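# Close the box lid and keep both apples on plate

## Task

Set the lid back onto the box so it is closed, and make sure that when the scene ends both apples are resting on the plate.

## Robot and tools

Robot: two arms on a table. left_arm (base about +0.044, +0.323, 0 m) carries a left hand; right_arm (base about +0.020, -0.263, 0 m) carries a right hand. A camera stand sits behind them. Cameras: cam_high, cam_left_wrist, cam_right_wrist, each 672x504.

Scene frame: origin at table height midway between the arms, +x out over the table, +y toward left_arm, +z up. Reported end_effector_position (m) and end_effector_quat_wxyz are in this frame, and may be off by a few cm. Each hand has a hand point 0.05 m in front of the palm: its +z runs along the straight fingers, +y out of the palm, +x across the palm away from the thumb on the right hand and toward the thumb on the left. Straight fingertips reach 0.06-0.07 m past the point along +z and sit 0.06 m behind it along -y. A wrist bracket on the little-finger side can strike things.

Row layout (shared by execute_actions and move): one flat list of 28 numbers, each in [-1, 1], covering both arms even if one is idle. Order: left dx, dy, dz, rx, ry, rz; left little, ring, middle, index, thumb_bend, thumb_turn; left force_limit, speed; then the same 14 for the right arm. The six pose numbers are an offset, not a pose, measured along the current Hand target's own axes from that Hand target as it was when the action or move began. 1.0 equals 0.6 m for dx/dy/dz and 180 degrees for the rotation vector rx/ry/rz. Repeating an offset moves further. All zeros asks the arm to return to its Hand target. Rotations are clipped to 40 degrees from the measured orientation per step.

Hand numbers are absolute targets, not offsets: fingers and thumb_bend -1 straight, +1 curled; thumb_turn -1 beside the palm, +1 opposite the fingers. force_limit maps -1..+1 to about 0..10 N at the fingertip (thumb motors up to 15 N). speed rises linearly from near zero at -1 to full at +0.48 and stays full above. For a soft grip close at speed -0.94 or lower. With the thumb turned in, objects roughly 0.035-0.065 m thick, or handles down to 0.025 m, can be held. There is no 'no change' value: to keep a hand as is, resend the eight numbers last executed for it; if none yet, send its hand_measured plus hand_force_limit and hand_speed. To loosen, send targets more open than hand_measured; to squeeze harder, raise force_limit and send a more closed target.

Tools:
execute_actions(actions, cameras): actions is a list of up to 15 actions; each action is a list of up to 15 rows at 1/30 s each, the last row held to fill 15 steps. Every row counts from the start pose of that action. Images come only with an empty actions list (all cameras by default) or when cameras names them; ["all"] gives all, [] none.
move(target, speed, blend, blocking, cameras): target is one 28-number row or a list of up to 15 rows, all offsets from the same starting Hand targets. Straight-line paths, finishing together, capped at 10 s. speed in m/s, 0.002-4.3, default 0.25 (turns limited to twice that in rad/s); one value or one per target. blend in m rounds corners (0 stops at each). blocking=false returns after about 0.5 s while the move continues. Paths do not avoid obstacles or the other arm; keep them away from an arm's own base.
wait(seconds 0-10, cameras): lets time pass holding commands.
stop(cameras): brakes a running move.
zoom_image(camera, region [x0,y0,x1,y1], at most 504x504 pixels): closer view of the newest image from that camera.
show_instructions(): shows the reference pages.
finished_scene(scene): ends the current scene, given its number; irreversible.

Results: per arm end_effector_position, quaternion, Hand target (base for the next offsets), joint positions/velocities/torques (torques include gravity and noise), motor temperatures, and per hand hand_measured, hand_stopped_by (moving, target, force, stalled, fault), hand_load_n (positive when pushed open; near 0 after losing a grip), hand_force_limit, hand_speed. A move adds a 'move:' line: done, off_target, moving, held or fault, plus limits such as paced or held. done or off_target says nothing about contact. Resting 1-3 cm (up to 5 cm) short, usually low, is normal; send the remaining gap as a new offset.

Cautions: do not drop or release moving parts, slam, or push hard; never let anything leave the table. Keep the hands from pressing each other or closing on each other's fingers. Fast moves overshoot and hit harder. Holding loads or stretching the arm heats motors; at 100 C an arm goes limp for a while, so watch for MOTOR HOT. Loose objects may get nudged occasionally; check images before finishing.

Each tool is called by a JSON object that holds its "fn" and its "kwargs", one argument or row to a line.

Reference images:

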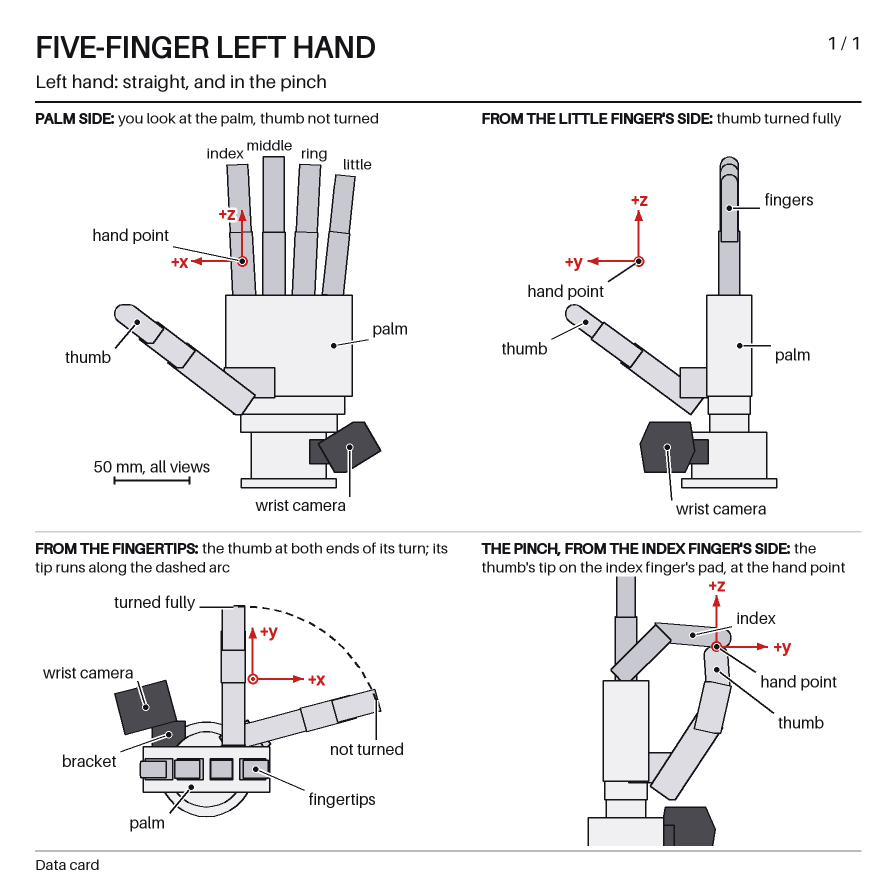

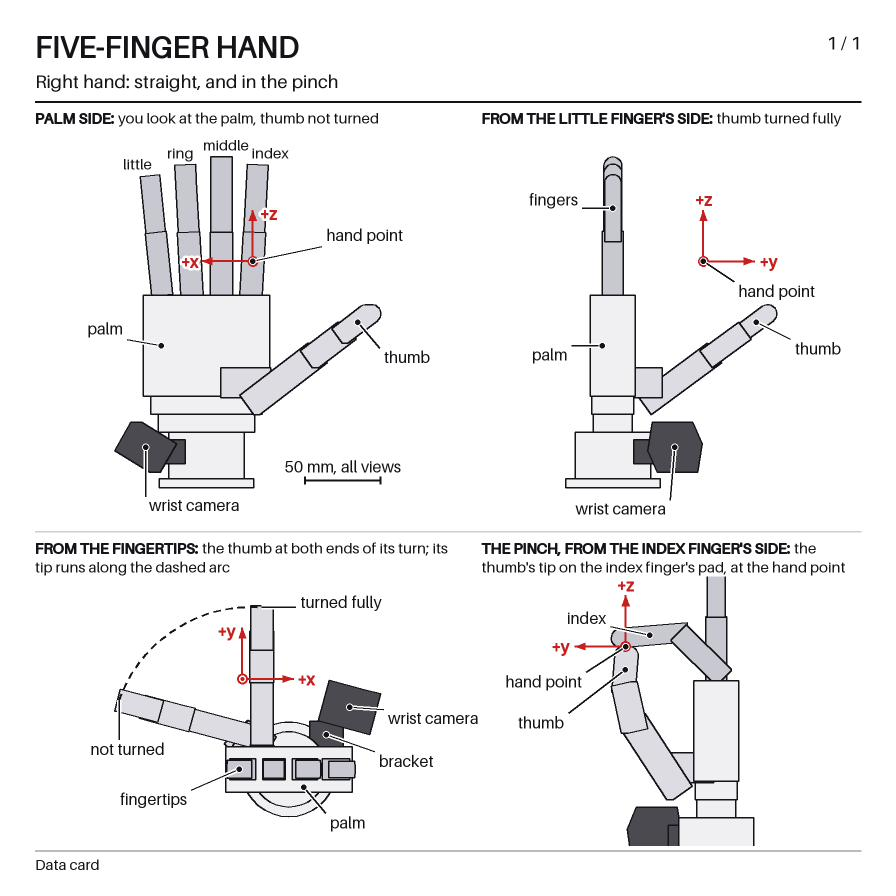

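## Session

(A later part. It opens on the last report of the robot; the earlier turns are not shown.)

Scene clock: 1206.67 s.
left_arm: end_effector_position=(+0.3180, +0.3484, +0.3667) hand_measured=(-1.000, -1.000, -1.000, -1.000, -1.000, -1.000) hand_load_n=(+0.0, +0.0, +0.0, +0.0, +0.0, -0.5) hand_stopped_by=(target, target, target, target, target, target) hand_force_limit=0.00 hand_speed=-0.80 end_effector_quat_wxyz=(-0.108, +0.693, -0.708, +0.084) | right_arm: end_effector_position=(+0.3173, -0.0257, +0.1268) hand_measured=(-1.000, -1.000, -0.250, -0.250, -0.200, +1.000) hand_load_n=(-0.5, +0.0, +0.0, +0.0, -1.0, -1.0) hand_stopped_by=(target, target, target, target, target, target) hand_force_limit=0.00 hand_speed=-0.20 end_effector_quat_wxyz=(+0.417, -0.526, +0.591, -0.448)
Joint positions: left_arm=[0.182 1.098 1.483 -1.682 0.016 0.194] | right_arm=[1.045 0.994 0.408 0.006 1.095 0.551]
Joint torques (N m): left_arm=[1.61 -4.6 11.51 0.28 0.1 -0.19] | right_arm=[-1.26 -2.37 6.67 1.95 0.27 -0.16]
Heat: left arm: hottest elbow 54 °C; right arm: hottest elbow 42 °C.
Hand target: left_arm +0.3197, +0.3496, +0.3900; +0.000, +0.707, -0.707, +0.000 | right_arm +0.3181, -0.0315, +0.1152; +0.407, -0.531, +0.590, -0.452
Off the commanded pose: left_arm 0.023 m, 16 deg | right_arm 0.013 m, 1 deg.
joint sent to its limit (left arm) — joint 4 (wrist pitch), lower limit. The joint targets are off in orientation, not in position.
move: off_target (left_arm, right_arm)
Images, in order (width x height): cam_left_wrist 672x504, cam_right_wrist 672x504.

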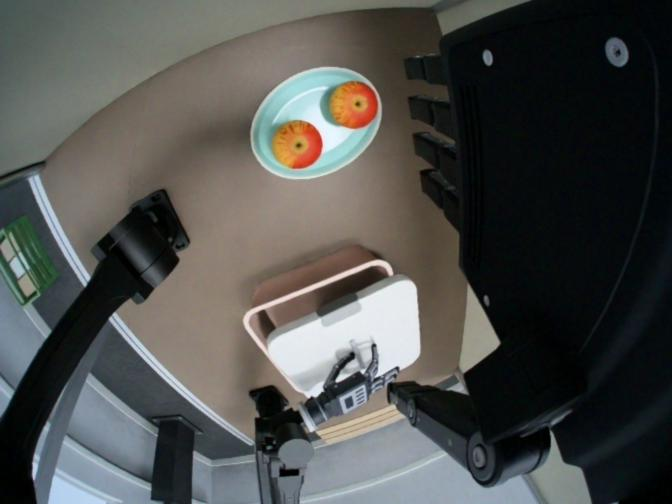

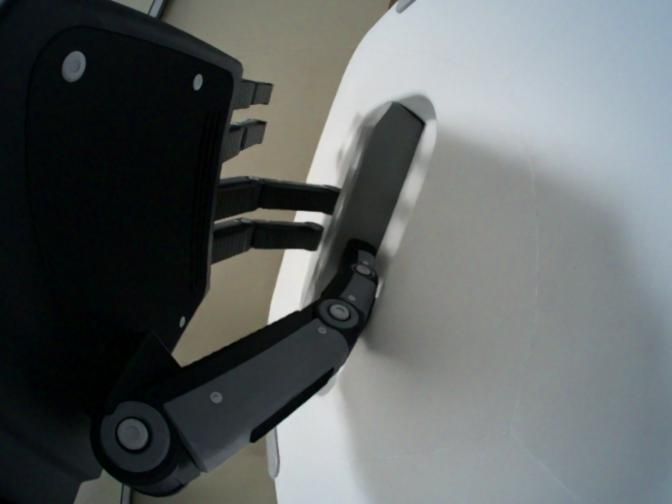

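{"fn": "move", "kwargs": {
  "target": [0,0,0,0,0,0,-1,-1,-1,-1,-1,-1,0,-0.8,0,0,0,0,0,0,-1,-1,0.3,0.3,-0.2,1,-0.5,-0.9],
  "cameras": ["cam_right_wrist","cam_left_wrist"]
}}

{"fn": "zoom_image", "kwargs": {
  "camera": "cam_right_wrist",
  "region": [260, 80, 460, 340]
}}

{"fn": "zoom_image", "kwargs": {
  "camera": "cam_left_wrist",
  "region": [320, 320, 400, 390]
}}

Scene clock: 1214.07 s.
left_arm: end_effector_position=(+0.3180, +0.3484, +0.3667) hand_measured=(-1.000, -1.000, -1.000, -1.000, -1.000, -1.000) hand_load_n=(+0.0, +0.0, +0.0, +0.0, +0.0, +0.0) hand_stopped_by=(target, target, target, target, target, target) hand_force_limit=0.00 hand_speed=-0.80 end_effector_quat_wxyz=(-0.108, +0.693, -0.708, +0.084) | right_arm: end_effector_position=(+0.3174, -0.0257, +0.1268) hand_measured=(-1.000, -1.000, +0.084, +0.140, -0.200, +1.000) hand_load_n=(+0.0, +0.0, +2.5, +2.0, +0.0, -1.0) hand_stopped_by=(target, target, force, force, target, target) hand_force_limit=-0.50 hand_speed=-0.90 end_effector_quat_wxyz=(+0.417, -0.526, +0.591, -0.448)
Joint positions: left_arm=[0.182 1.098 1.483 -1.682 0.016 0.194] | right_arm=[1.045 0.994 0.408 0.007 1.095 0.551]
Joint torques (N m): left_arm=[1.67 -4.95 11.54 0.21 0.11 -0.19] | right_arm=[-1.2 -2.37 6.68 1.92 0.26 -0.14]
Motor temperatures (°C): left_arm=[26 27 54 25 25 24] | right_arm=[28 26 41 28 24 27]
Heat: left arm: hottest elbow 54 °C; right arm: hottest elbow 41 °C.
Hand target: left_arm +0.3197, +0.3496, +0.3900; +0.000, +0.707, -0.707, +0.000 | right_arm +0.3181, -0.0314, +0.1152; +0.407, -0.531, +0.590, -0.452
Off the commanded pose: left_arm 0.023 m, 16 deg | right_arm 0.013 m, 1 deg.
joint sent to its limit (left arm) — joint 4 (wrist pitch), lower limit. The joint targets are off in orientation, not in position.
move: off_target (left_arm, right_arm)
Images, in order (width x height): cam_left_wrist 672x504, cam_right_wrist 672x504.

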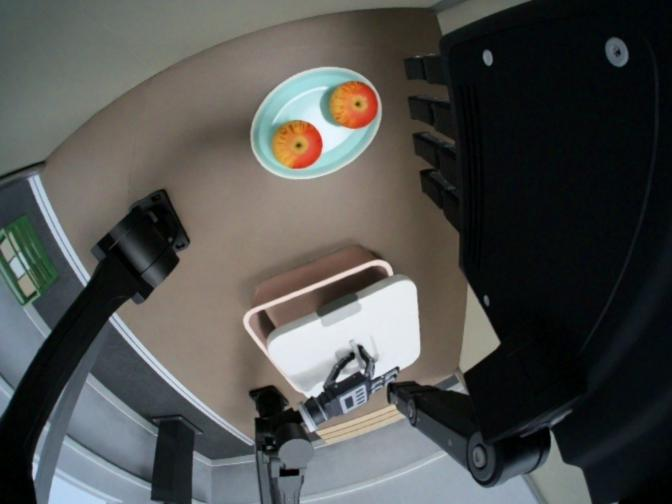

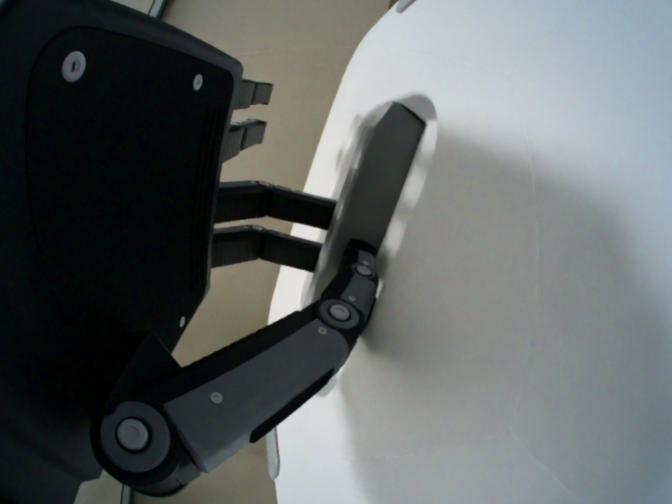

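Scaled by 1.938 from the camera's 672x504 image, which has a finer 960x720 frame.

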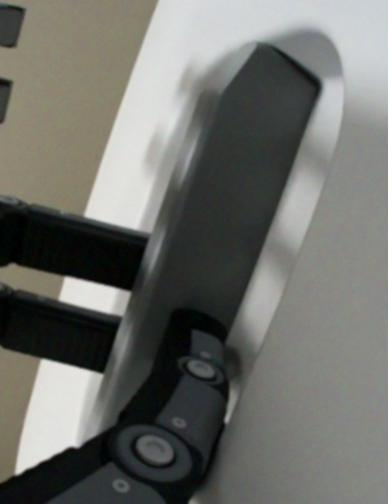

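Scaled by 6.300 from the camera's 672x504 image, which has a finer 960x720 frame.

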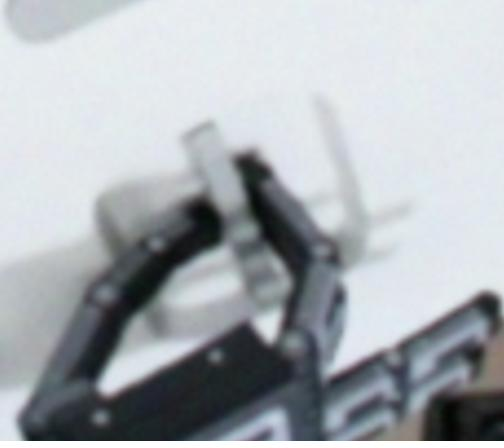

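{"fn": "move", "kwargs": {
  "target": [
    [0,0,0,0,0,0,-1,-1,-1,-1,-1,-1,0,-0.8,0,0,0,0,0,0,-1,-1,0.45,0.45,-0.2,1,0.4,-0.94],
    [0,0,0,0,0,0,-1,-1,-1,-1,-1,-1,0,-0.8,-0.007,-0.1418,-0.018,0,0,0,-1,-1,0.45,0.45,-0.2,1,0.4,-0.94]
  ],
  "speed": [0.05,0.08],
  "cameras": ["all"]
}}

{"fn": "zoom_image", "kwargs": {
  "camera": "cam_left_wrist",
  "region": [205, 205, 445, 405]
}}

{"fn": "zoom_image", "kwargs": {
  "camera": "cam_high",
  "region": [170, 130, 350, 270]
}}

Scene clock: 1228.37 s.
left_arm: end_effector_position=(+0.3180, +0.3484, +0.3667) hand_measured=(-1.000, -1.000, -1.000, -1.000, -1.000, -1.000) hand_load_n=(+0.0, +0.0, +0.0, +0.0, +0.0, +0.0) hand_stopped_by=(target, target, target, target, target, target) hand_force_limit=0.00 hand_speed=-0.80 end_effector_quat_wxyz=(-0.108, +0.693, -0.708, +0.084) | right_arm: end_effector_position=(+0.3153, -0.0417, +0.1596) hand_measured=(-1.000, -1.000, +0.104, +0.160, -0.202, +1.000) hand_load_n=(+0.0, +0.0, +3.0, +7.5, +7.0, +1.5) hand_stopped_by=(target, target, force, force, target, target) hand_force_limit=0.40 hand_speed=-0.94 end_effector_quat_wxyz=(-0.383, +0.556, -0.580, +0.455)
Joint positions: left_arm=[0.182 1.098 1.483 -1.682 0.016 0.194] | right_arm=[1.014 0.885 0.49 -0.242 1.059 0.508]
Joint torques (N m): left_arm=[1.61 -4.84 11.55 0.27 0.1 -0.18] | right_arm=[-1.55 -4.19 13.87 1.11 0.65 -0.14]
Heat: left arm: hottest elbow 54 °C; right arm: hottest elbow 41 °C.
Hand target: left_arm +0.3197, +0.3496, +0.3900; +0.000, +0.707, -0.707, +0.000 | right_arm +0.3303, -0.0285, +0.2003; -0.408, +0.531, -0.590, +0.452
Off the commanded pose: left_arm 0.023 m, 16 deg | right_arm 0.045 m, 4 deg.
joint sent to its limit (left arm) — joint 4 (wrist pitch), lower limit. The joint targets are off in orientation, not in position.
move: off_target (left_arm, right_arm)

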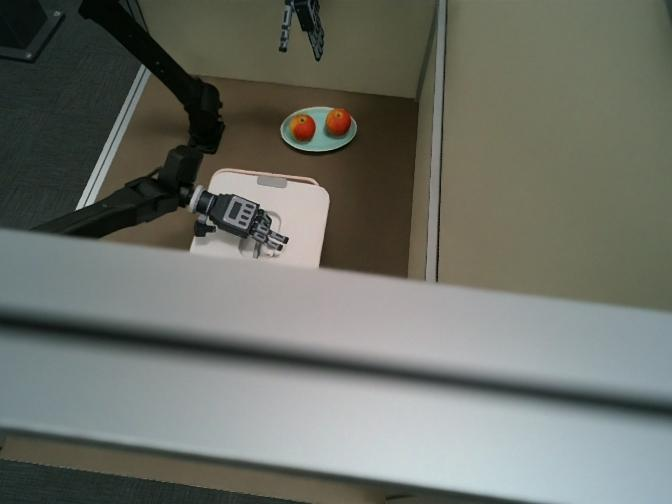

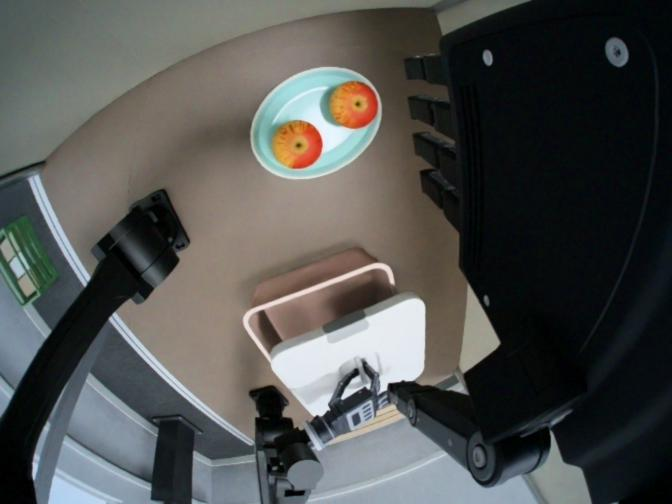

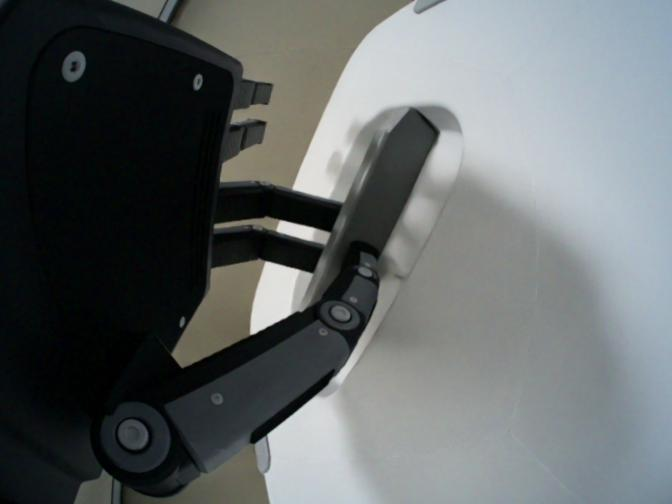

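Scaled by 2.100 from the camera's 672x504 image, which has a finer 960x720 frame.

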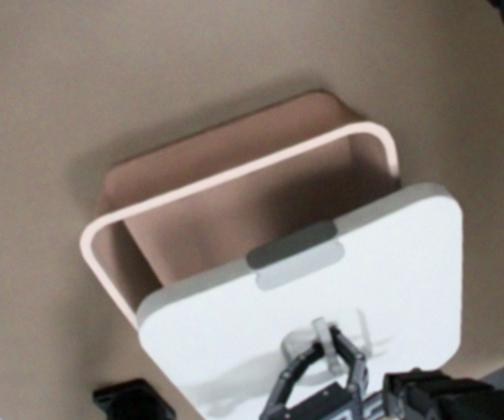

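Scaled by 2.800 from the camera's 672x504 image, which has a finer 960x720 frame.

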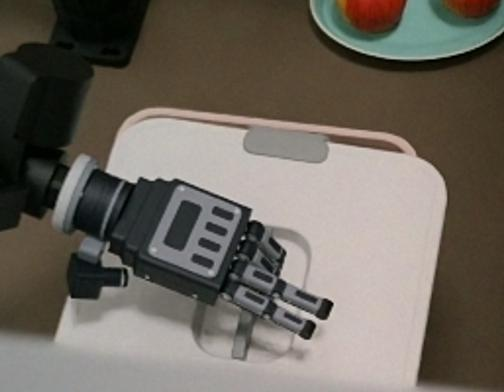

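{"fn": "move", "kwargs": {
  "target": [
    [0,0,0,0,0,0,-1,-1,-1,-1,-1,-1,0,-0.8,0,-0.0483,-0.013,0.0128,0,-0.025,-1,-1,0.45,0.45,-0.2,1,0.4,-0.94],
    [0,0,0,0,0,0,-1,-1,-1,-1,-1,-1,0,-0.8,-0.0988,-0.0335,-0.0682,0.0128,0,-0.025,-1,-1,0.45,0.45,-0.2,1,0.4,-0.94]
  ],
  "speed": [0.06,0.08],
  "cameras": ["all"]
}}

{"fn": "zoom_image", "kwargs": {
  "camera": "cam_left_wrist",
  "region": [205, 205, 445, 405]
}}

{"fn": "zoom_image", "kwargs": {
  "camera": "cam_high",
  "region": [170, 130, 350, 270]
}}

Scene clock: 1289.07 s.
left_arm: end_effector_position=(+0.3180, +0.3484, +0.3667) hand_measured=(-1.000, -1.000, -1.000, -1.000, -1.000, -1.000) hand_load_n=(+0.0, +0.0, +0.0, +0.0, +0.0, +0.0) hand_stopped_by=(target, target, target, target, target, target) hand_force_limit=0.00 hand_speed=-0.80 end_effector_quat_wxyz=(-0.108, +0.693, -0.708, +0.084) | right_arm: end_effector_position=(+0.2965, +0.0114, +0.1925) hand_measured=(-1.000, -1.000, +0.104, +0.160, -0.202, +1.000) hand_load_n=(+0.0, +0.0, +2.5, +8.0, +7.0, +1.5) hand_stopped_by=(target, target, force, force, target, target) hand_force_limit=0.40 hand_speed=-0.94 end_effector_quat_wxyz=(-0.372, +0.567, -0.548, +0.490)
Joint positions: left_arm=[0.182 1.098 1.483 -1.682 0.016 0.194] | right_arm=[1.191 1.027 0.67 -0.466 1.234 0.641]
Joint torques (N m): left_arm=[1.55 -4.95 11.52 0.2 0.09 -0.19] | right_arm=[0.67 -5.54 13.98 0.81 1.08 -0.05]
Motor temperatures (°C): left_arm=[26 27 54 25 25 24] | right_arm=[28 27 50 28 25 27]
Heat: left arm: hottest elbow 54 °C; right arm: hottest elbow 50 °C.
Hand target: left_arm +0.3197, +0.3496, +0.3900; +0.000, +0.707, -0.707, +0.000 | right_arm +0.3023, +0.0339, +0.2304; -0.400, +0.545, -0.559, +0.479
Off the commanded pose: left_arm 0.023 m, 16 deg | right_arm 0.045 m, 4 deg.
joint sent to its limit (left arm) — joint 4 (wrist pitch), lower limit. The joint targets are off in orientation, not in position.
move: off_target (left_arm, right_arm)

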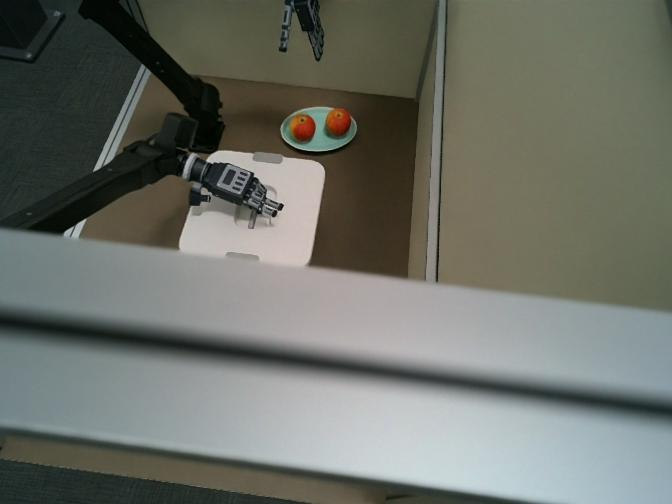

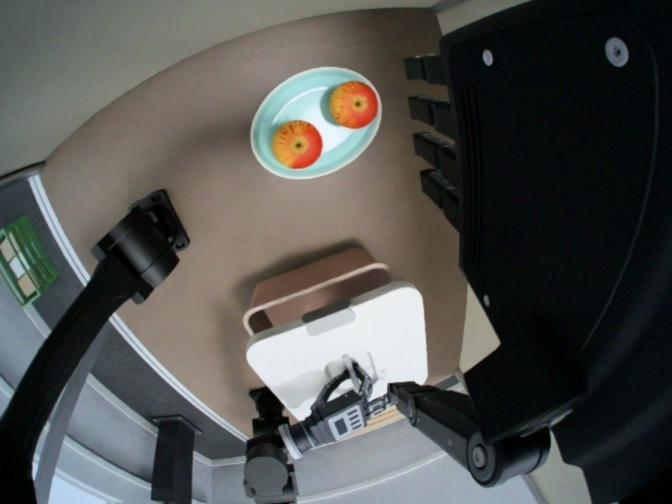

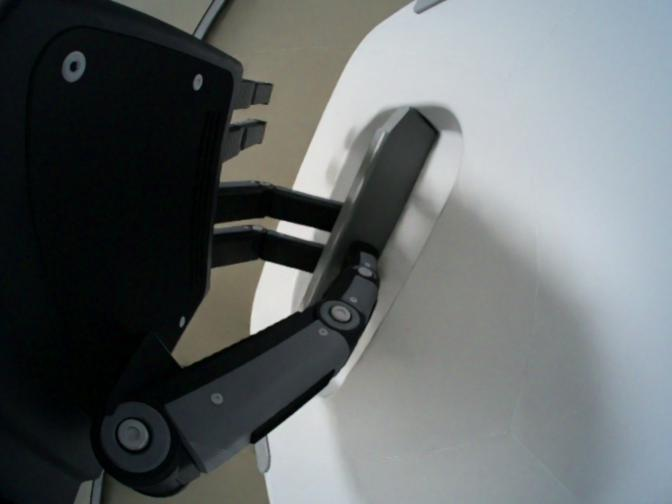

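Scaled by 2.100 from the camera's 672x504 image, which has a finer 960x720 frame.

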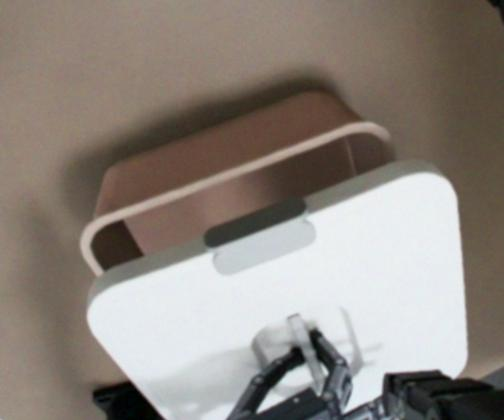

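Scaled by 2.800 from the camera's 672x504 image, which has a finer 960x720 frame.

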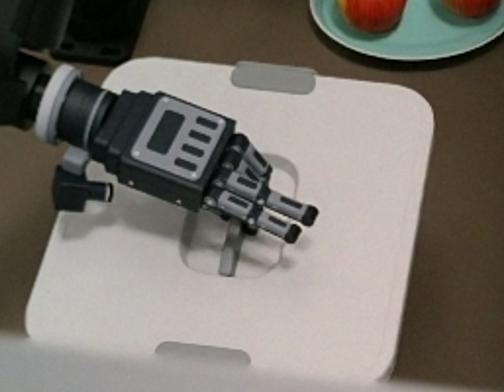

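{"fn": "move", "kwargs": {
  "target": [0,0,0,0,0,0,-1,-1,-1,-1,-1,-1,0,-0.8,0.0233,0.11,0.0158,0.0004,-0.0054,-0.0012,-1,-1,0.45,0.45,-0.2,1,0.4,-0.94],
  "speed": 0.05,
  "cameras": ["all"]
}}

{"fn": "zoom_image", "kwargs": {
  "camera": "cam_left_wrist",
  "region": [205, 205, 445, 405]
}}

{"fn": "zoom_image", "kwargs": {
  "camera": "cam_high",
  "region": [170, 130, 350, 270]
}}

Scene clock: 1323.77 s.
left_arm: end_effector_position=(+0.3180, +0.3484, +0.3667) hand_measured=(-1.000, -1.000, -1.000, -1.000, -1.000, -1.000) hand_load_n=(+0.0, +0.0, +0.0, +0.0, +0.0, +0.0) hand_stopped_by=(target, target, target, target, target, target) hand_force_limit=0.00 hand_speed=-0.80 end_effector_quat_wxyz=(-0.108, +0.693, -0.708, +0.084) | right_arm: end_effector_position=(+0.2944, +0.0089, +0.1577) hand_measured=(-1.000, -1.000, +0.104, +0.160, -0.202, +1.000) hand_load_n=(+0.0, +0.0, +2.5, +8.0, +7.5, +1.5) hand_stopped_by=(target, target, force, force, target, target) hand_force_limit=0.40 hand_speed=-0.94 end_effector_quat_wxyz=(-0.391, +0.558, -0.553, +0.480)
Joint positions: left_arm=[0.182 1.098 1.483 -1.682 0.016 0.194] | right_arm=[1.191 1.042 0.561 -0.275 1.223 0.619]
Joint torques (N m): left_arm=[1.49 -5.13 11.54 0.21 0.08 -0.17] | right_arm=[0.26 -5.19 8.53 2.19 0.83 -0.12]
Heat: left arm: hottest elbow 54 °C; right arm: hottest elbow 52 °C.
Hand target: left_arm +0.3197, +0.3496, +0.3900; +0.000, +0.707, -0.707, +0.000 | right_arm +0.2953, +0.0156, +0.1653; -0.404, +0.550, -0.555, +0.476
Off the commanded pose: left_arm 0.023 m, 16 deg | right_arm 0.010 m, 2 deg.
joint sent to its limit (left arm) — joint 4 (wrist pitch), lower limit. The joint targets are off in orientation, not in position.
move: off_target (left_arm)

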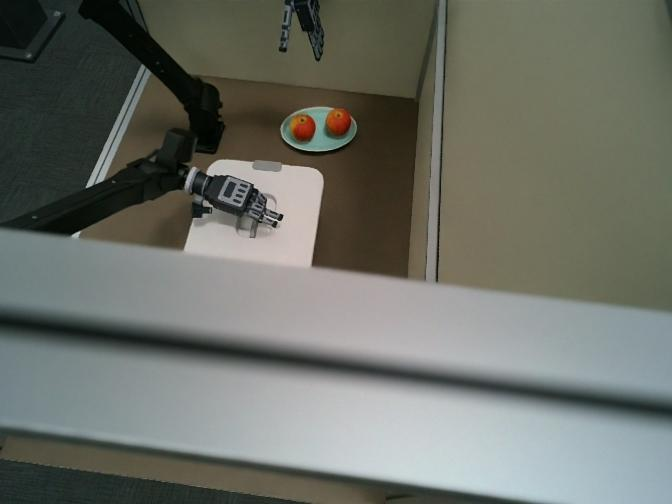

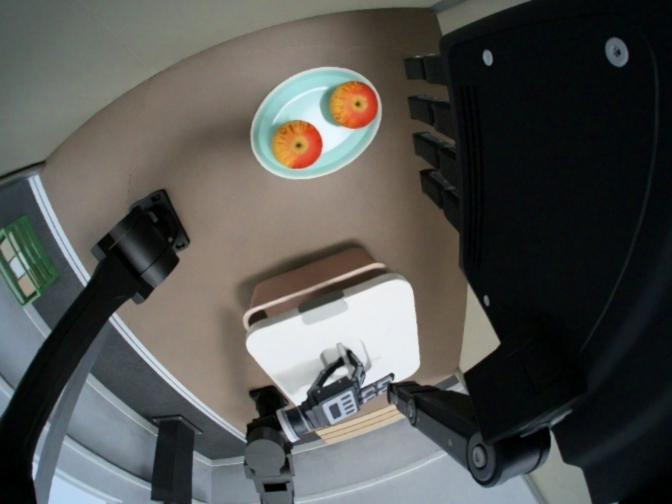

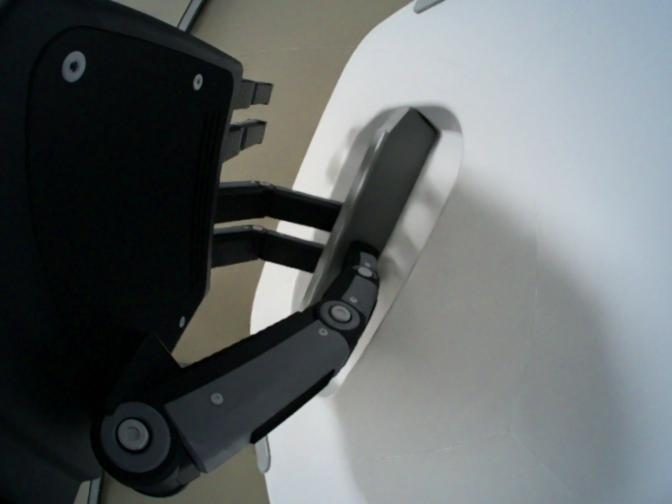

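Scaled by 2.100 from the camera's 672x504 image, which has a finer 960x720 frame.

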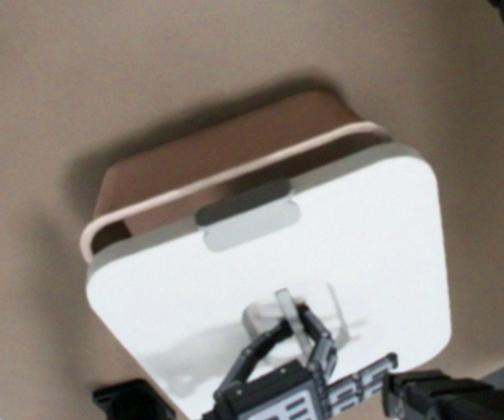

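Scaled by 2.800 from the camera's 672x504 image, which has a finer 960x720 frame.

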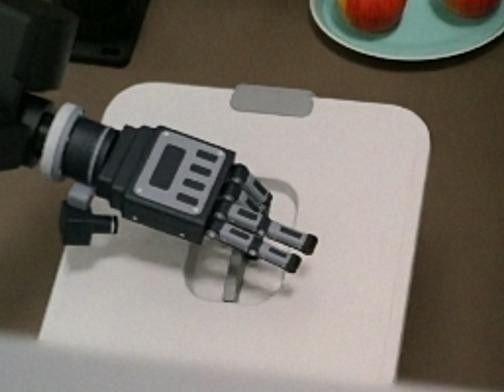

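{"fn": "move", "kwargs": {
  "target": [0,0,0,0,0,0,-1,-1,-1,-1,-1,-1,0,-0.8,0.0083,0.0232,0.006,0,0,0,-1,-1,0.45,0.45,-0.2,1,0.4,-0.94],
  "speed": 0.03,
  "cameras": ["cam_high","cam_left_wrist"]
}}

{"fn": "zoom_image", "kwargs": {
  "camera": "cam_left_wrist",
  "region": [205, 205, 445, 405]
}}

{"fn": "zoom_image", "kwargs": {
  "camera": "cam_high",
  "region": [170, 130, 350, 270]
}}

Scene clock: 1345.73 s.
left_arm: end_effector_position=(+0.3180, +0.3484, +0.3667) hand_measured=(-1.000, -1.000, -1.000, -1.000, -1.000, -1.000) hand_load_n=(+0.0, +0.5, +0.0, +0.0, +0.0, +0.0) hand_stopped_by=(target, target, target, target, target, target) hand_force_limit=0.00 hand_speed=-0.80 end_effector_quat_wxyz=(-0.108, +0.693, -0.708, +0.084) | right_arm: end_effector_position=(+0.2925, +0.0050, +0.1447) hand_measured=(-1.000, -1.000, +0.104, +0.160, -0.202, +1.000) hand_load_n=(+0.0, -0.5, +2.5, +7.5, +7.5, +1.5) hand_stopped_by=(target, target, force, force, target, target) hand_force_limit=0.40 hand_speed=-0.94 end_effector_quat_wxyz=(-0.394, +0.559, -0.551, +0.478)
Joint positions: left_arm=[0.182 1.098 1.483 -1.682 0.016 0.194] | right_arm=[1.191 1.046 0.522 -0.215 1.218 0.605]
Joint torques (N m): left_arm=[1.61 -4.84 11.52 0.29 0.1 -0.18] | right_arm=[-0.44 -4.89 8.28 2.21 0.81 -0.16]
Heat: left arm: hottest elbow 54 °C; right arm: hottest elbow 52 °C.
Hand target: left_arm +0.3197, +0.3496, +0.3900; +0.000, +0.707, -0.707, +0.000 | right_arm +0.2953, +0.0094, +0.1512; -0.404, +0.550, -0.555, +0.476
Off the commanded pose: left_arm 0.023 m, 16 deg | right_arm 0.009 m, 2 deg.
joint sent to its limit (left arm) — joint 4 (wrist pitch), lower limit. The joint targets are off in orientation, not in position.
move: off_target (left_arm)
Images, in order (width x height): cam_high 672x504, cam_left_wrist 672x504.

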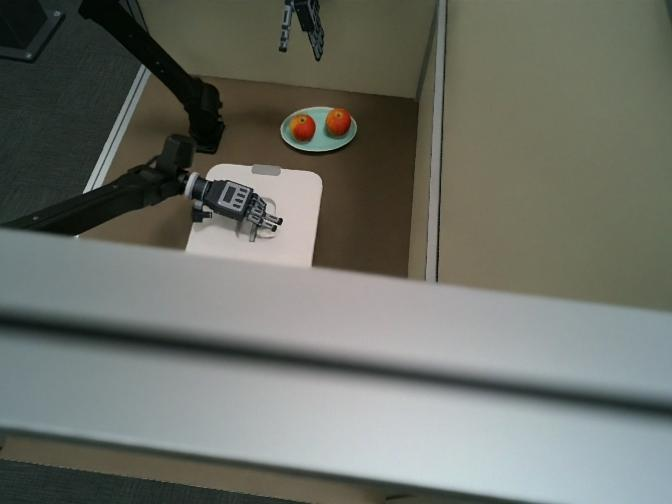

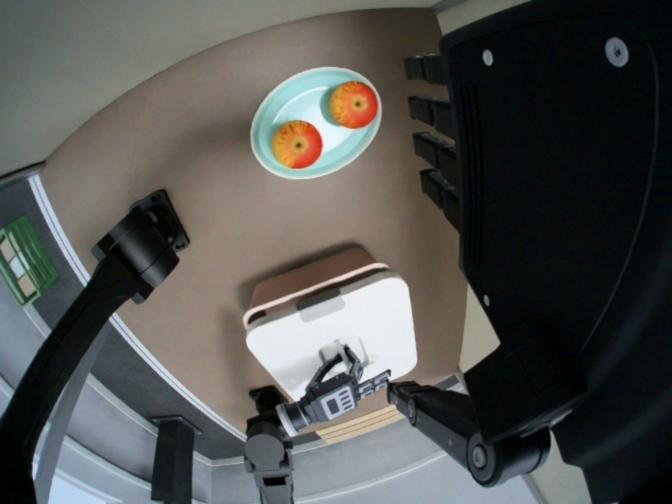

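Scaled by 2.100 from the camera's 672x504 image, which has a finer 960x720 frame.

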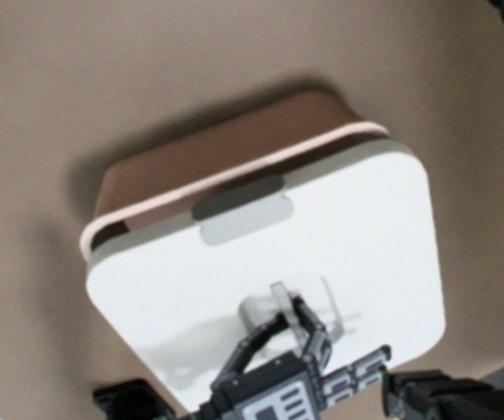

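Scaled by 2.800 from the camera's 672x504 image, which has a finer 960x720 frame.

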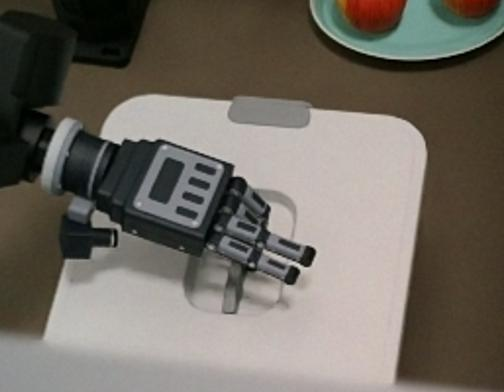

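{"fn": "move", "kwargs": {
  "target": [0,0,0,0,0,0,-1,-1,-1,-1,-1,-1,0,-0.8,-0.0047,0.0193,0.0042,-0.0003,0.0038,0.0009,-1,-1,0.45,0.45,-0.2,1,0.4,-0.94],
  "speed": 0.03,
  "cameras": ["cam_high","cam_left_wrist"]
}}

{"fn": "zoom_image", "kwargs": {
  "camera": "cam_left_wrist",
  "region": [205, 205, 445, 405]
}}

{"fn": "zoom_image", "kwargs": {
  "camera": "cam_high",
  "region": [170, 130, 350, 270]
}}

Scene clock: 1366.00 s.
left_arm: end_effector_position=(+0.3180, +0.3484, +0.3667) hand_measured=(-1.000, -1.000, -1.000, -1.000, -1.000, -1.000) hand_load_n=(+0.0, +0.0, +0.0, +0.0, +0.0, +0.0) hand_stopped_by=(target, target, target, target, target, target) hand_force_limit=0.00 hand_speed=-0.80 end_effector_quat_wxyz=(-0.108, +0.693, -0.708, +0.084) | right_arm: end_effector_position=(+0.2934, +0.0052, +0.1317) hand_measured=(-1.000, -1.000, +0.104, +0.160, -0.202, +1.000) hand_load_n=(+0.0, +0.0, +2.5, +7.5, +7.5, +1.5) hand_stopped_by=(target, target, force, force, target, target) hand_force_limit=0.40 hand_speed=-0.94 end_effector_quat_wxyz=(-0.386, +0.560, -0.551, +0.483)
Joint positions: left_arm=[0.182 1.098 1.483 -1.682 0.016 0.194] | right_arm=[1.191 1.087 0.516 -0.202 1.226 0.624]
Joint torques (N m): left_arm=[1.61 -4.72 11.59 0.23 0.11 -0.19] | right_arm=[0.09 -5.36 8.02 2.18 1.03 -0.01]
Motor temperatures (°C): left_arm=[26 27 55 25 25 24] | right_arm=[28 27 51 28 25 27]
Heat: left arm: hottest elbow 55 °C; right arm: hottest elbow 51 °C.
Hand target: left_arm +0.3197, +0.3496, +0.3900; +0.000, +0.707, -0.707, +0.000 | right_arm +0.2954, +0.0114, +0.1392; -0.401, +0.547, -0.558, +0.478
Off the commanded pose: left_arm 0.023 m, 16 deg | right_arm 0.010 m, 3 deg.
joint sent to its limit (left arm) — joint 4 (wrist pitch), lower limit. The joint targets are off in orientation, not in position.
move: off_target (left_arm, right_arm)
Images, in order (width x height): cam_high 672x504, cam_left_wrist 672x504.

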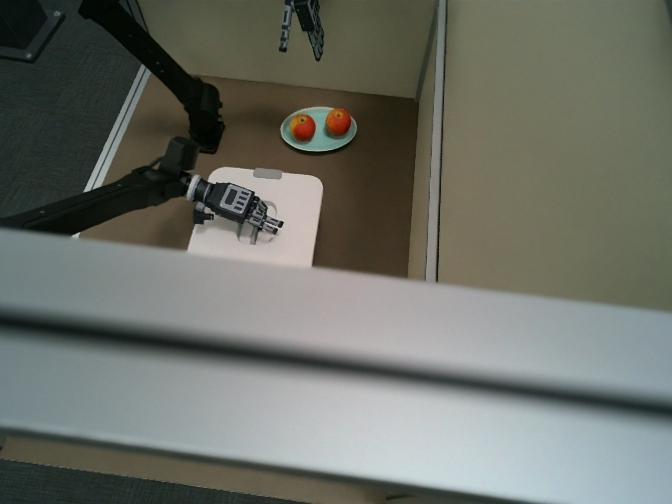

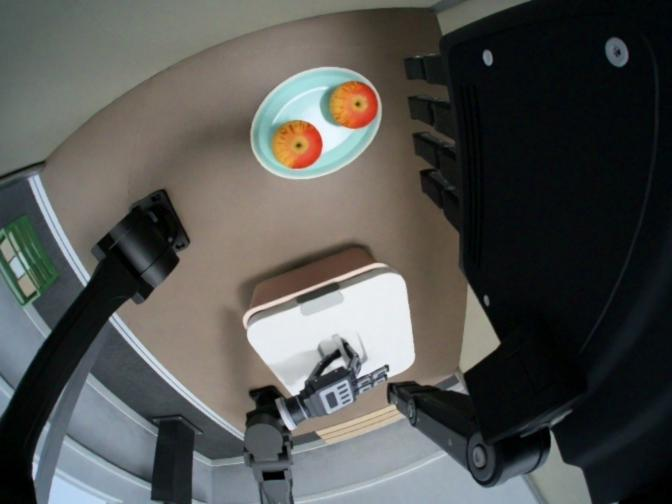

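Scaled by 2.100 from the camera's 672x504 image, which has a finer 960x720 frame.

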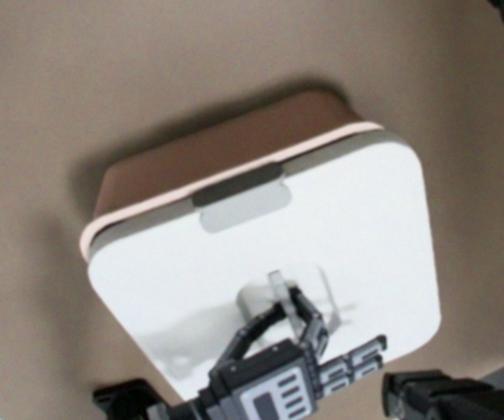

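Scaled by 2.800 from the camera's 672x504 image, which has a finer 960x720 frame.

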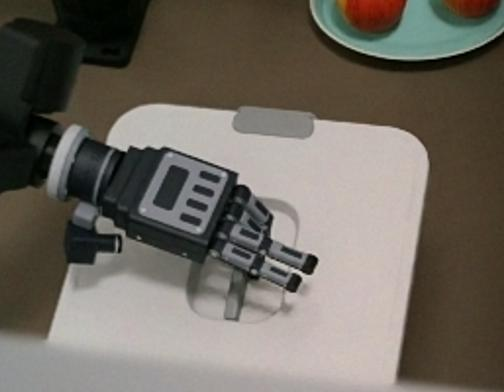

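{"fn": "move", "kwargs": {
  "target": [0,0,0,0,0,0,-1,-1,-1,-1,-1,-1,0,-0.8,-0.0075,0.0048,0.001,-0.0006,0.0085,0.0019,-1,-1,0.45,0.45,-0.2,1,0.4,-0.94],
  "speed": 0.03,
  "cameras": ["cam_high","cam_left_wrist"]
}}

{"fn": "zoom_image", "kwargs": {
  "camera": "cam_left_wrist",
  "region": [225, 225, 425, 345]
}}

{"fn": "zoom_image", "kwargs": {
  "camera": "cam_high",
  "region": [170, 130, 350, 270]
}}

Scene clock: 1378.17 s.
left_arm: end_effector_position=(+0.3180, +0.3484, +0.3667) hand_measured=(-1.000, -1.000, -1.000, -1.000, -1.000, -1.000) hand_load_n=(+0.0, +0.0, +0.0, +0.0, +0.0, +0.0) hand_stopped_by=(target, target, target, target, target, target) hand_force_limit=0.00 hand_speed=-0.80 end_effector_quat_wxyz=(-0.108, +0.693, -0.708, +0.084) | right_arm: end_effector_position=(+0.2957, +0.0034, +0.1280) hand_measured=(-1.000, -1.000, +0.102, +0.160, -0.202, +1.000) hand_load_n=(+0.0, +0.0, +6.0, +8.0, +3.5, -0.5) hand_stopped_by=(target, target, force, force, target, target) hand_force_limit=0.40 hand_speed=-0.94 end_effector_quat_wxyz=(-0.391, +0.538, -0.567, +0.486)
Joint positions: left_arm=[0.182 1.098 1.483 -1.682 0.016 0.194] | right_arm=[1.193 1.112 0.516 -0.216 1.261 0.706]
Joint torques (N m): left_arm=[1.49 -4.89 11.54 0.17 0.1 -0.17] | right_arm=[0.85 -4.31 9.85 0.46 0.73 -0.14]
Motor temperatures (°C): left_arm=[26 27 55 25 25 24] | right_arm=[28 27 51 28 26 27]
Heat: left arm: hottest elbow 55 °C; right arm: hottest elbow 51 °C.
Hand target: left_arm +0.3197, +0.3496, +0.3900; +0.000, +0.707, -0.707, +0.000 | right_arm +0.2956, +0.0157, +0.1359; -0.395, +0.539, -0.566, +0.483
Off the commanded pose: left_arm 0.023 m, 16 deg | right_arm 0.015 m, 1 deg.
joint sent to its limit (left arm) — joint 4 (wrist pitch), lower limit. The joint targets are off in orientation, not in position.
move: off_target (left_arm, right_arm)
Images, in order (width x height): cam_high 672x504, cam_left_wrist 672x504.

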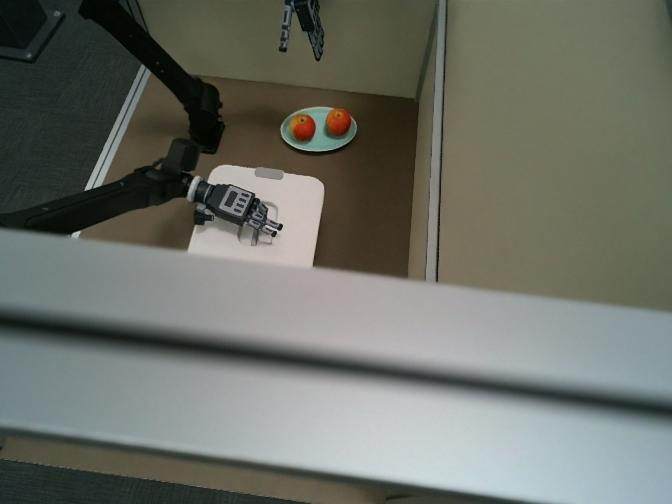

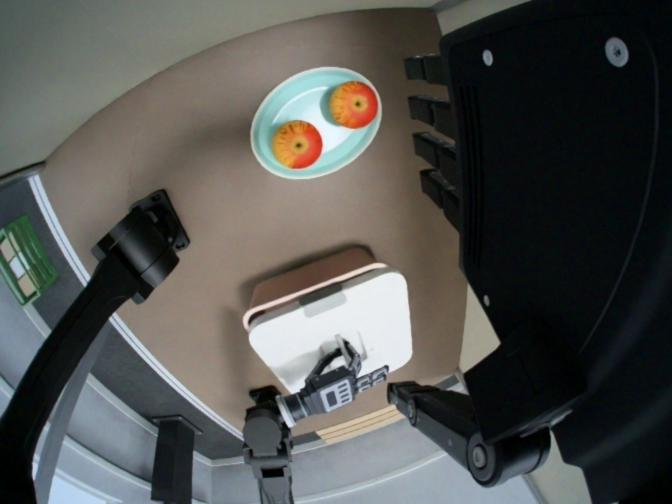

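Scaled by 2.520 from the camera's 672x504 image, which has a finer 960x720 frame.

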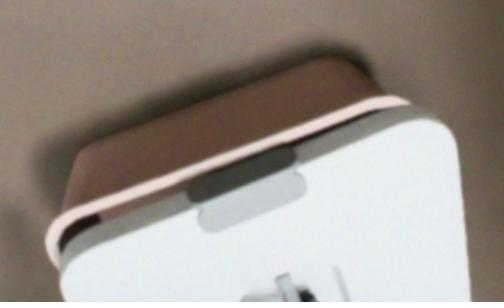

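Scaled by 2.800 from the camera's 672x504 image, which has a finer 960x720 frame.

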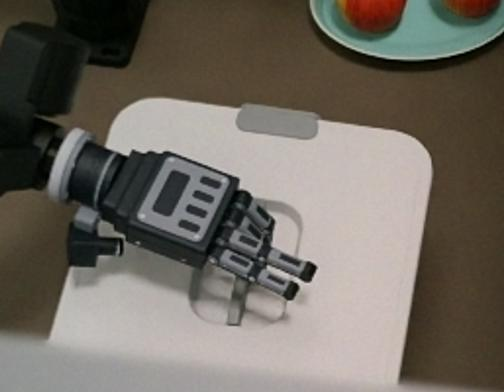

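{"fn": "move", "kwargs": {
  "target": [0,0,0,0,0,0,-1,-1,-1,-1,-1,-1,0,-0.8,-0.0117,-0.064,-0.0165,0.0116,-0.0065,-0.0015,-1,-1,0.45,0.45,-0.2,1,0.4,-0.94],
  "speed": 0.05,
  "cameras": ["cam_high","cam_left_wrist","cam_right_wrist"]
}}

{"fn": "zoom_image", "kwargs": {
  "camera": "cam_left_wrist",
  "region": [225, 225, 425, 345]
}}

{"fn": "zoom_image", "kwargs": {
  "camera": "cam_high",
  "region": [170, 130, 350, 270]
}}

Scene clock: 1395.73 s.
left_arm: end_effector_position=(+0.3180, +0.3484, +0.3667) hand_measured=(-1.000, -1.000, -1.000, -1.000, -1.000, -1.000) hand_load_n=(+0.0, +0.0, +0.0, +0.0, +0.0, +0.0) hand_stopped_by=(target, target, target, target, target, target) hand_force_limit=0.00 hand_speed=-0.80 end_effector_quat_wxyz=(-0.108, +0.693, -0.708, +0.084) | right_arm: end_effector_position=(+0.2911, +0.0007, +0.1379) hand_measured=(-1.000, -1.000, +0.104, +0.160, -0.202, +1.000) hand_load_n=(+0.0, +0.0, +2.5, +7.5, +7.0, +1.5) hand_stopped_by=(target, target, force, force, target, target) hand_force_limit=0.40 hand_speed=-0.94 end_effector_quat_wxyz=(-0.381, +0.556, -0.544, +0.500)
Joint positions: left_arm=[0.182 1.098 1.483 -1.682 0.016 0.194] | right_arm=[1.209 1.082 0.522 -0.231 1.272 0.623]
Joint torques (N m): left_arm=[1.44 -4.72 11.56 0.2 0.09 -0.17] | right_arm=[1.03 -6.59 12.83 0.84 1.05 -0.12]
Motor temperatures (°C): left_arm=[26 27 55 25 25 24] | right_arm=[28 27 52 28 25 27]
Heat: left arm: hottest elbow 55 °C; right arm: hottest elbow 52 °C.
Hand target: left_arm +0.3197, +0.3496, +0.3900; +0.000, +0.707, -0.707, +0.000 | right_arm +0.2956, +0.0258, +0.1749; -0.409, +0.538, -0.551, +0.489
Off the commanded pose: left_arm 0.023 m, 16 deg | right_arm 0.045 m, 4 deg.
joint sent to its limit (left arm) — joint 4 (wrist pitch), lower limit. The joint targets are off in orientation, not in position.
move: off_target (left_arm, right_arm)

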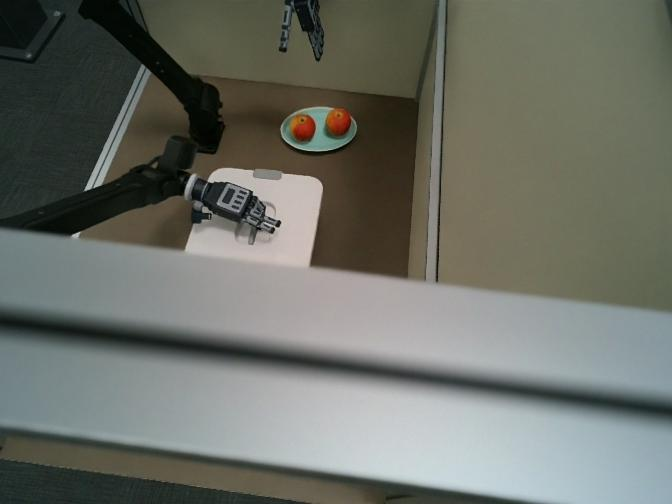

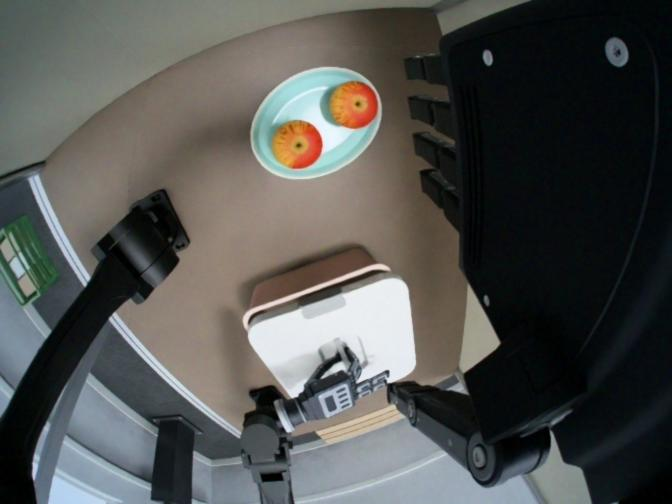

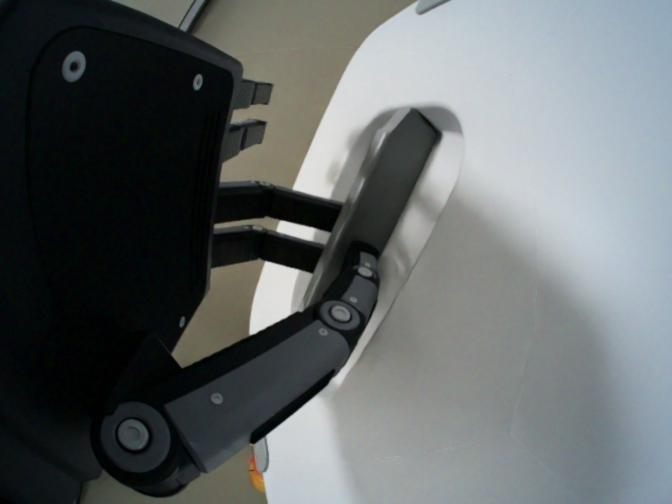

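Scaled by 2.520 from the camera's 672x504 image, which has a finer 960x720 frame.

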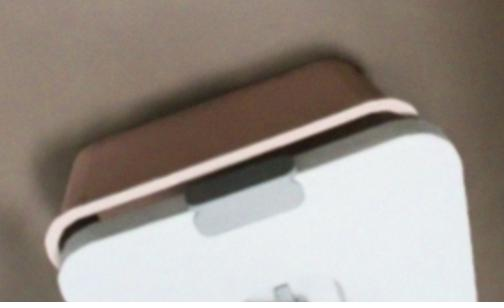

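Scaled by 2.800 from the camera's 672x504 image, which has a finer 960x720 frame.

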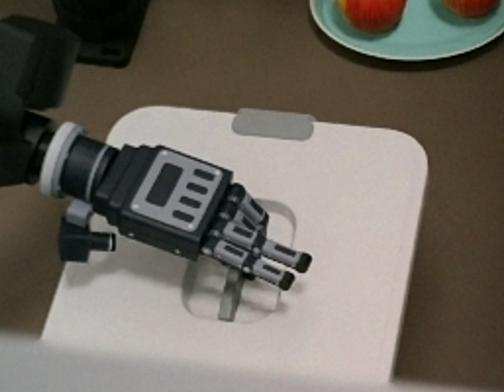

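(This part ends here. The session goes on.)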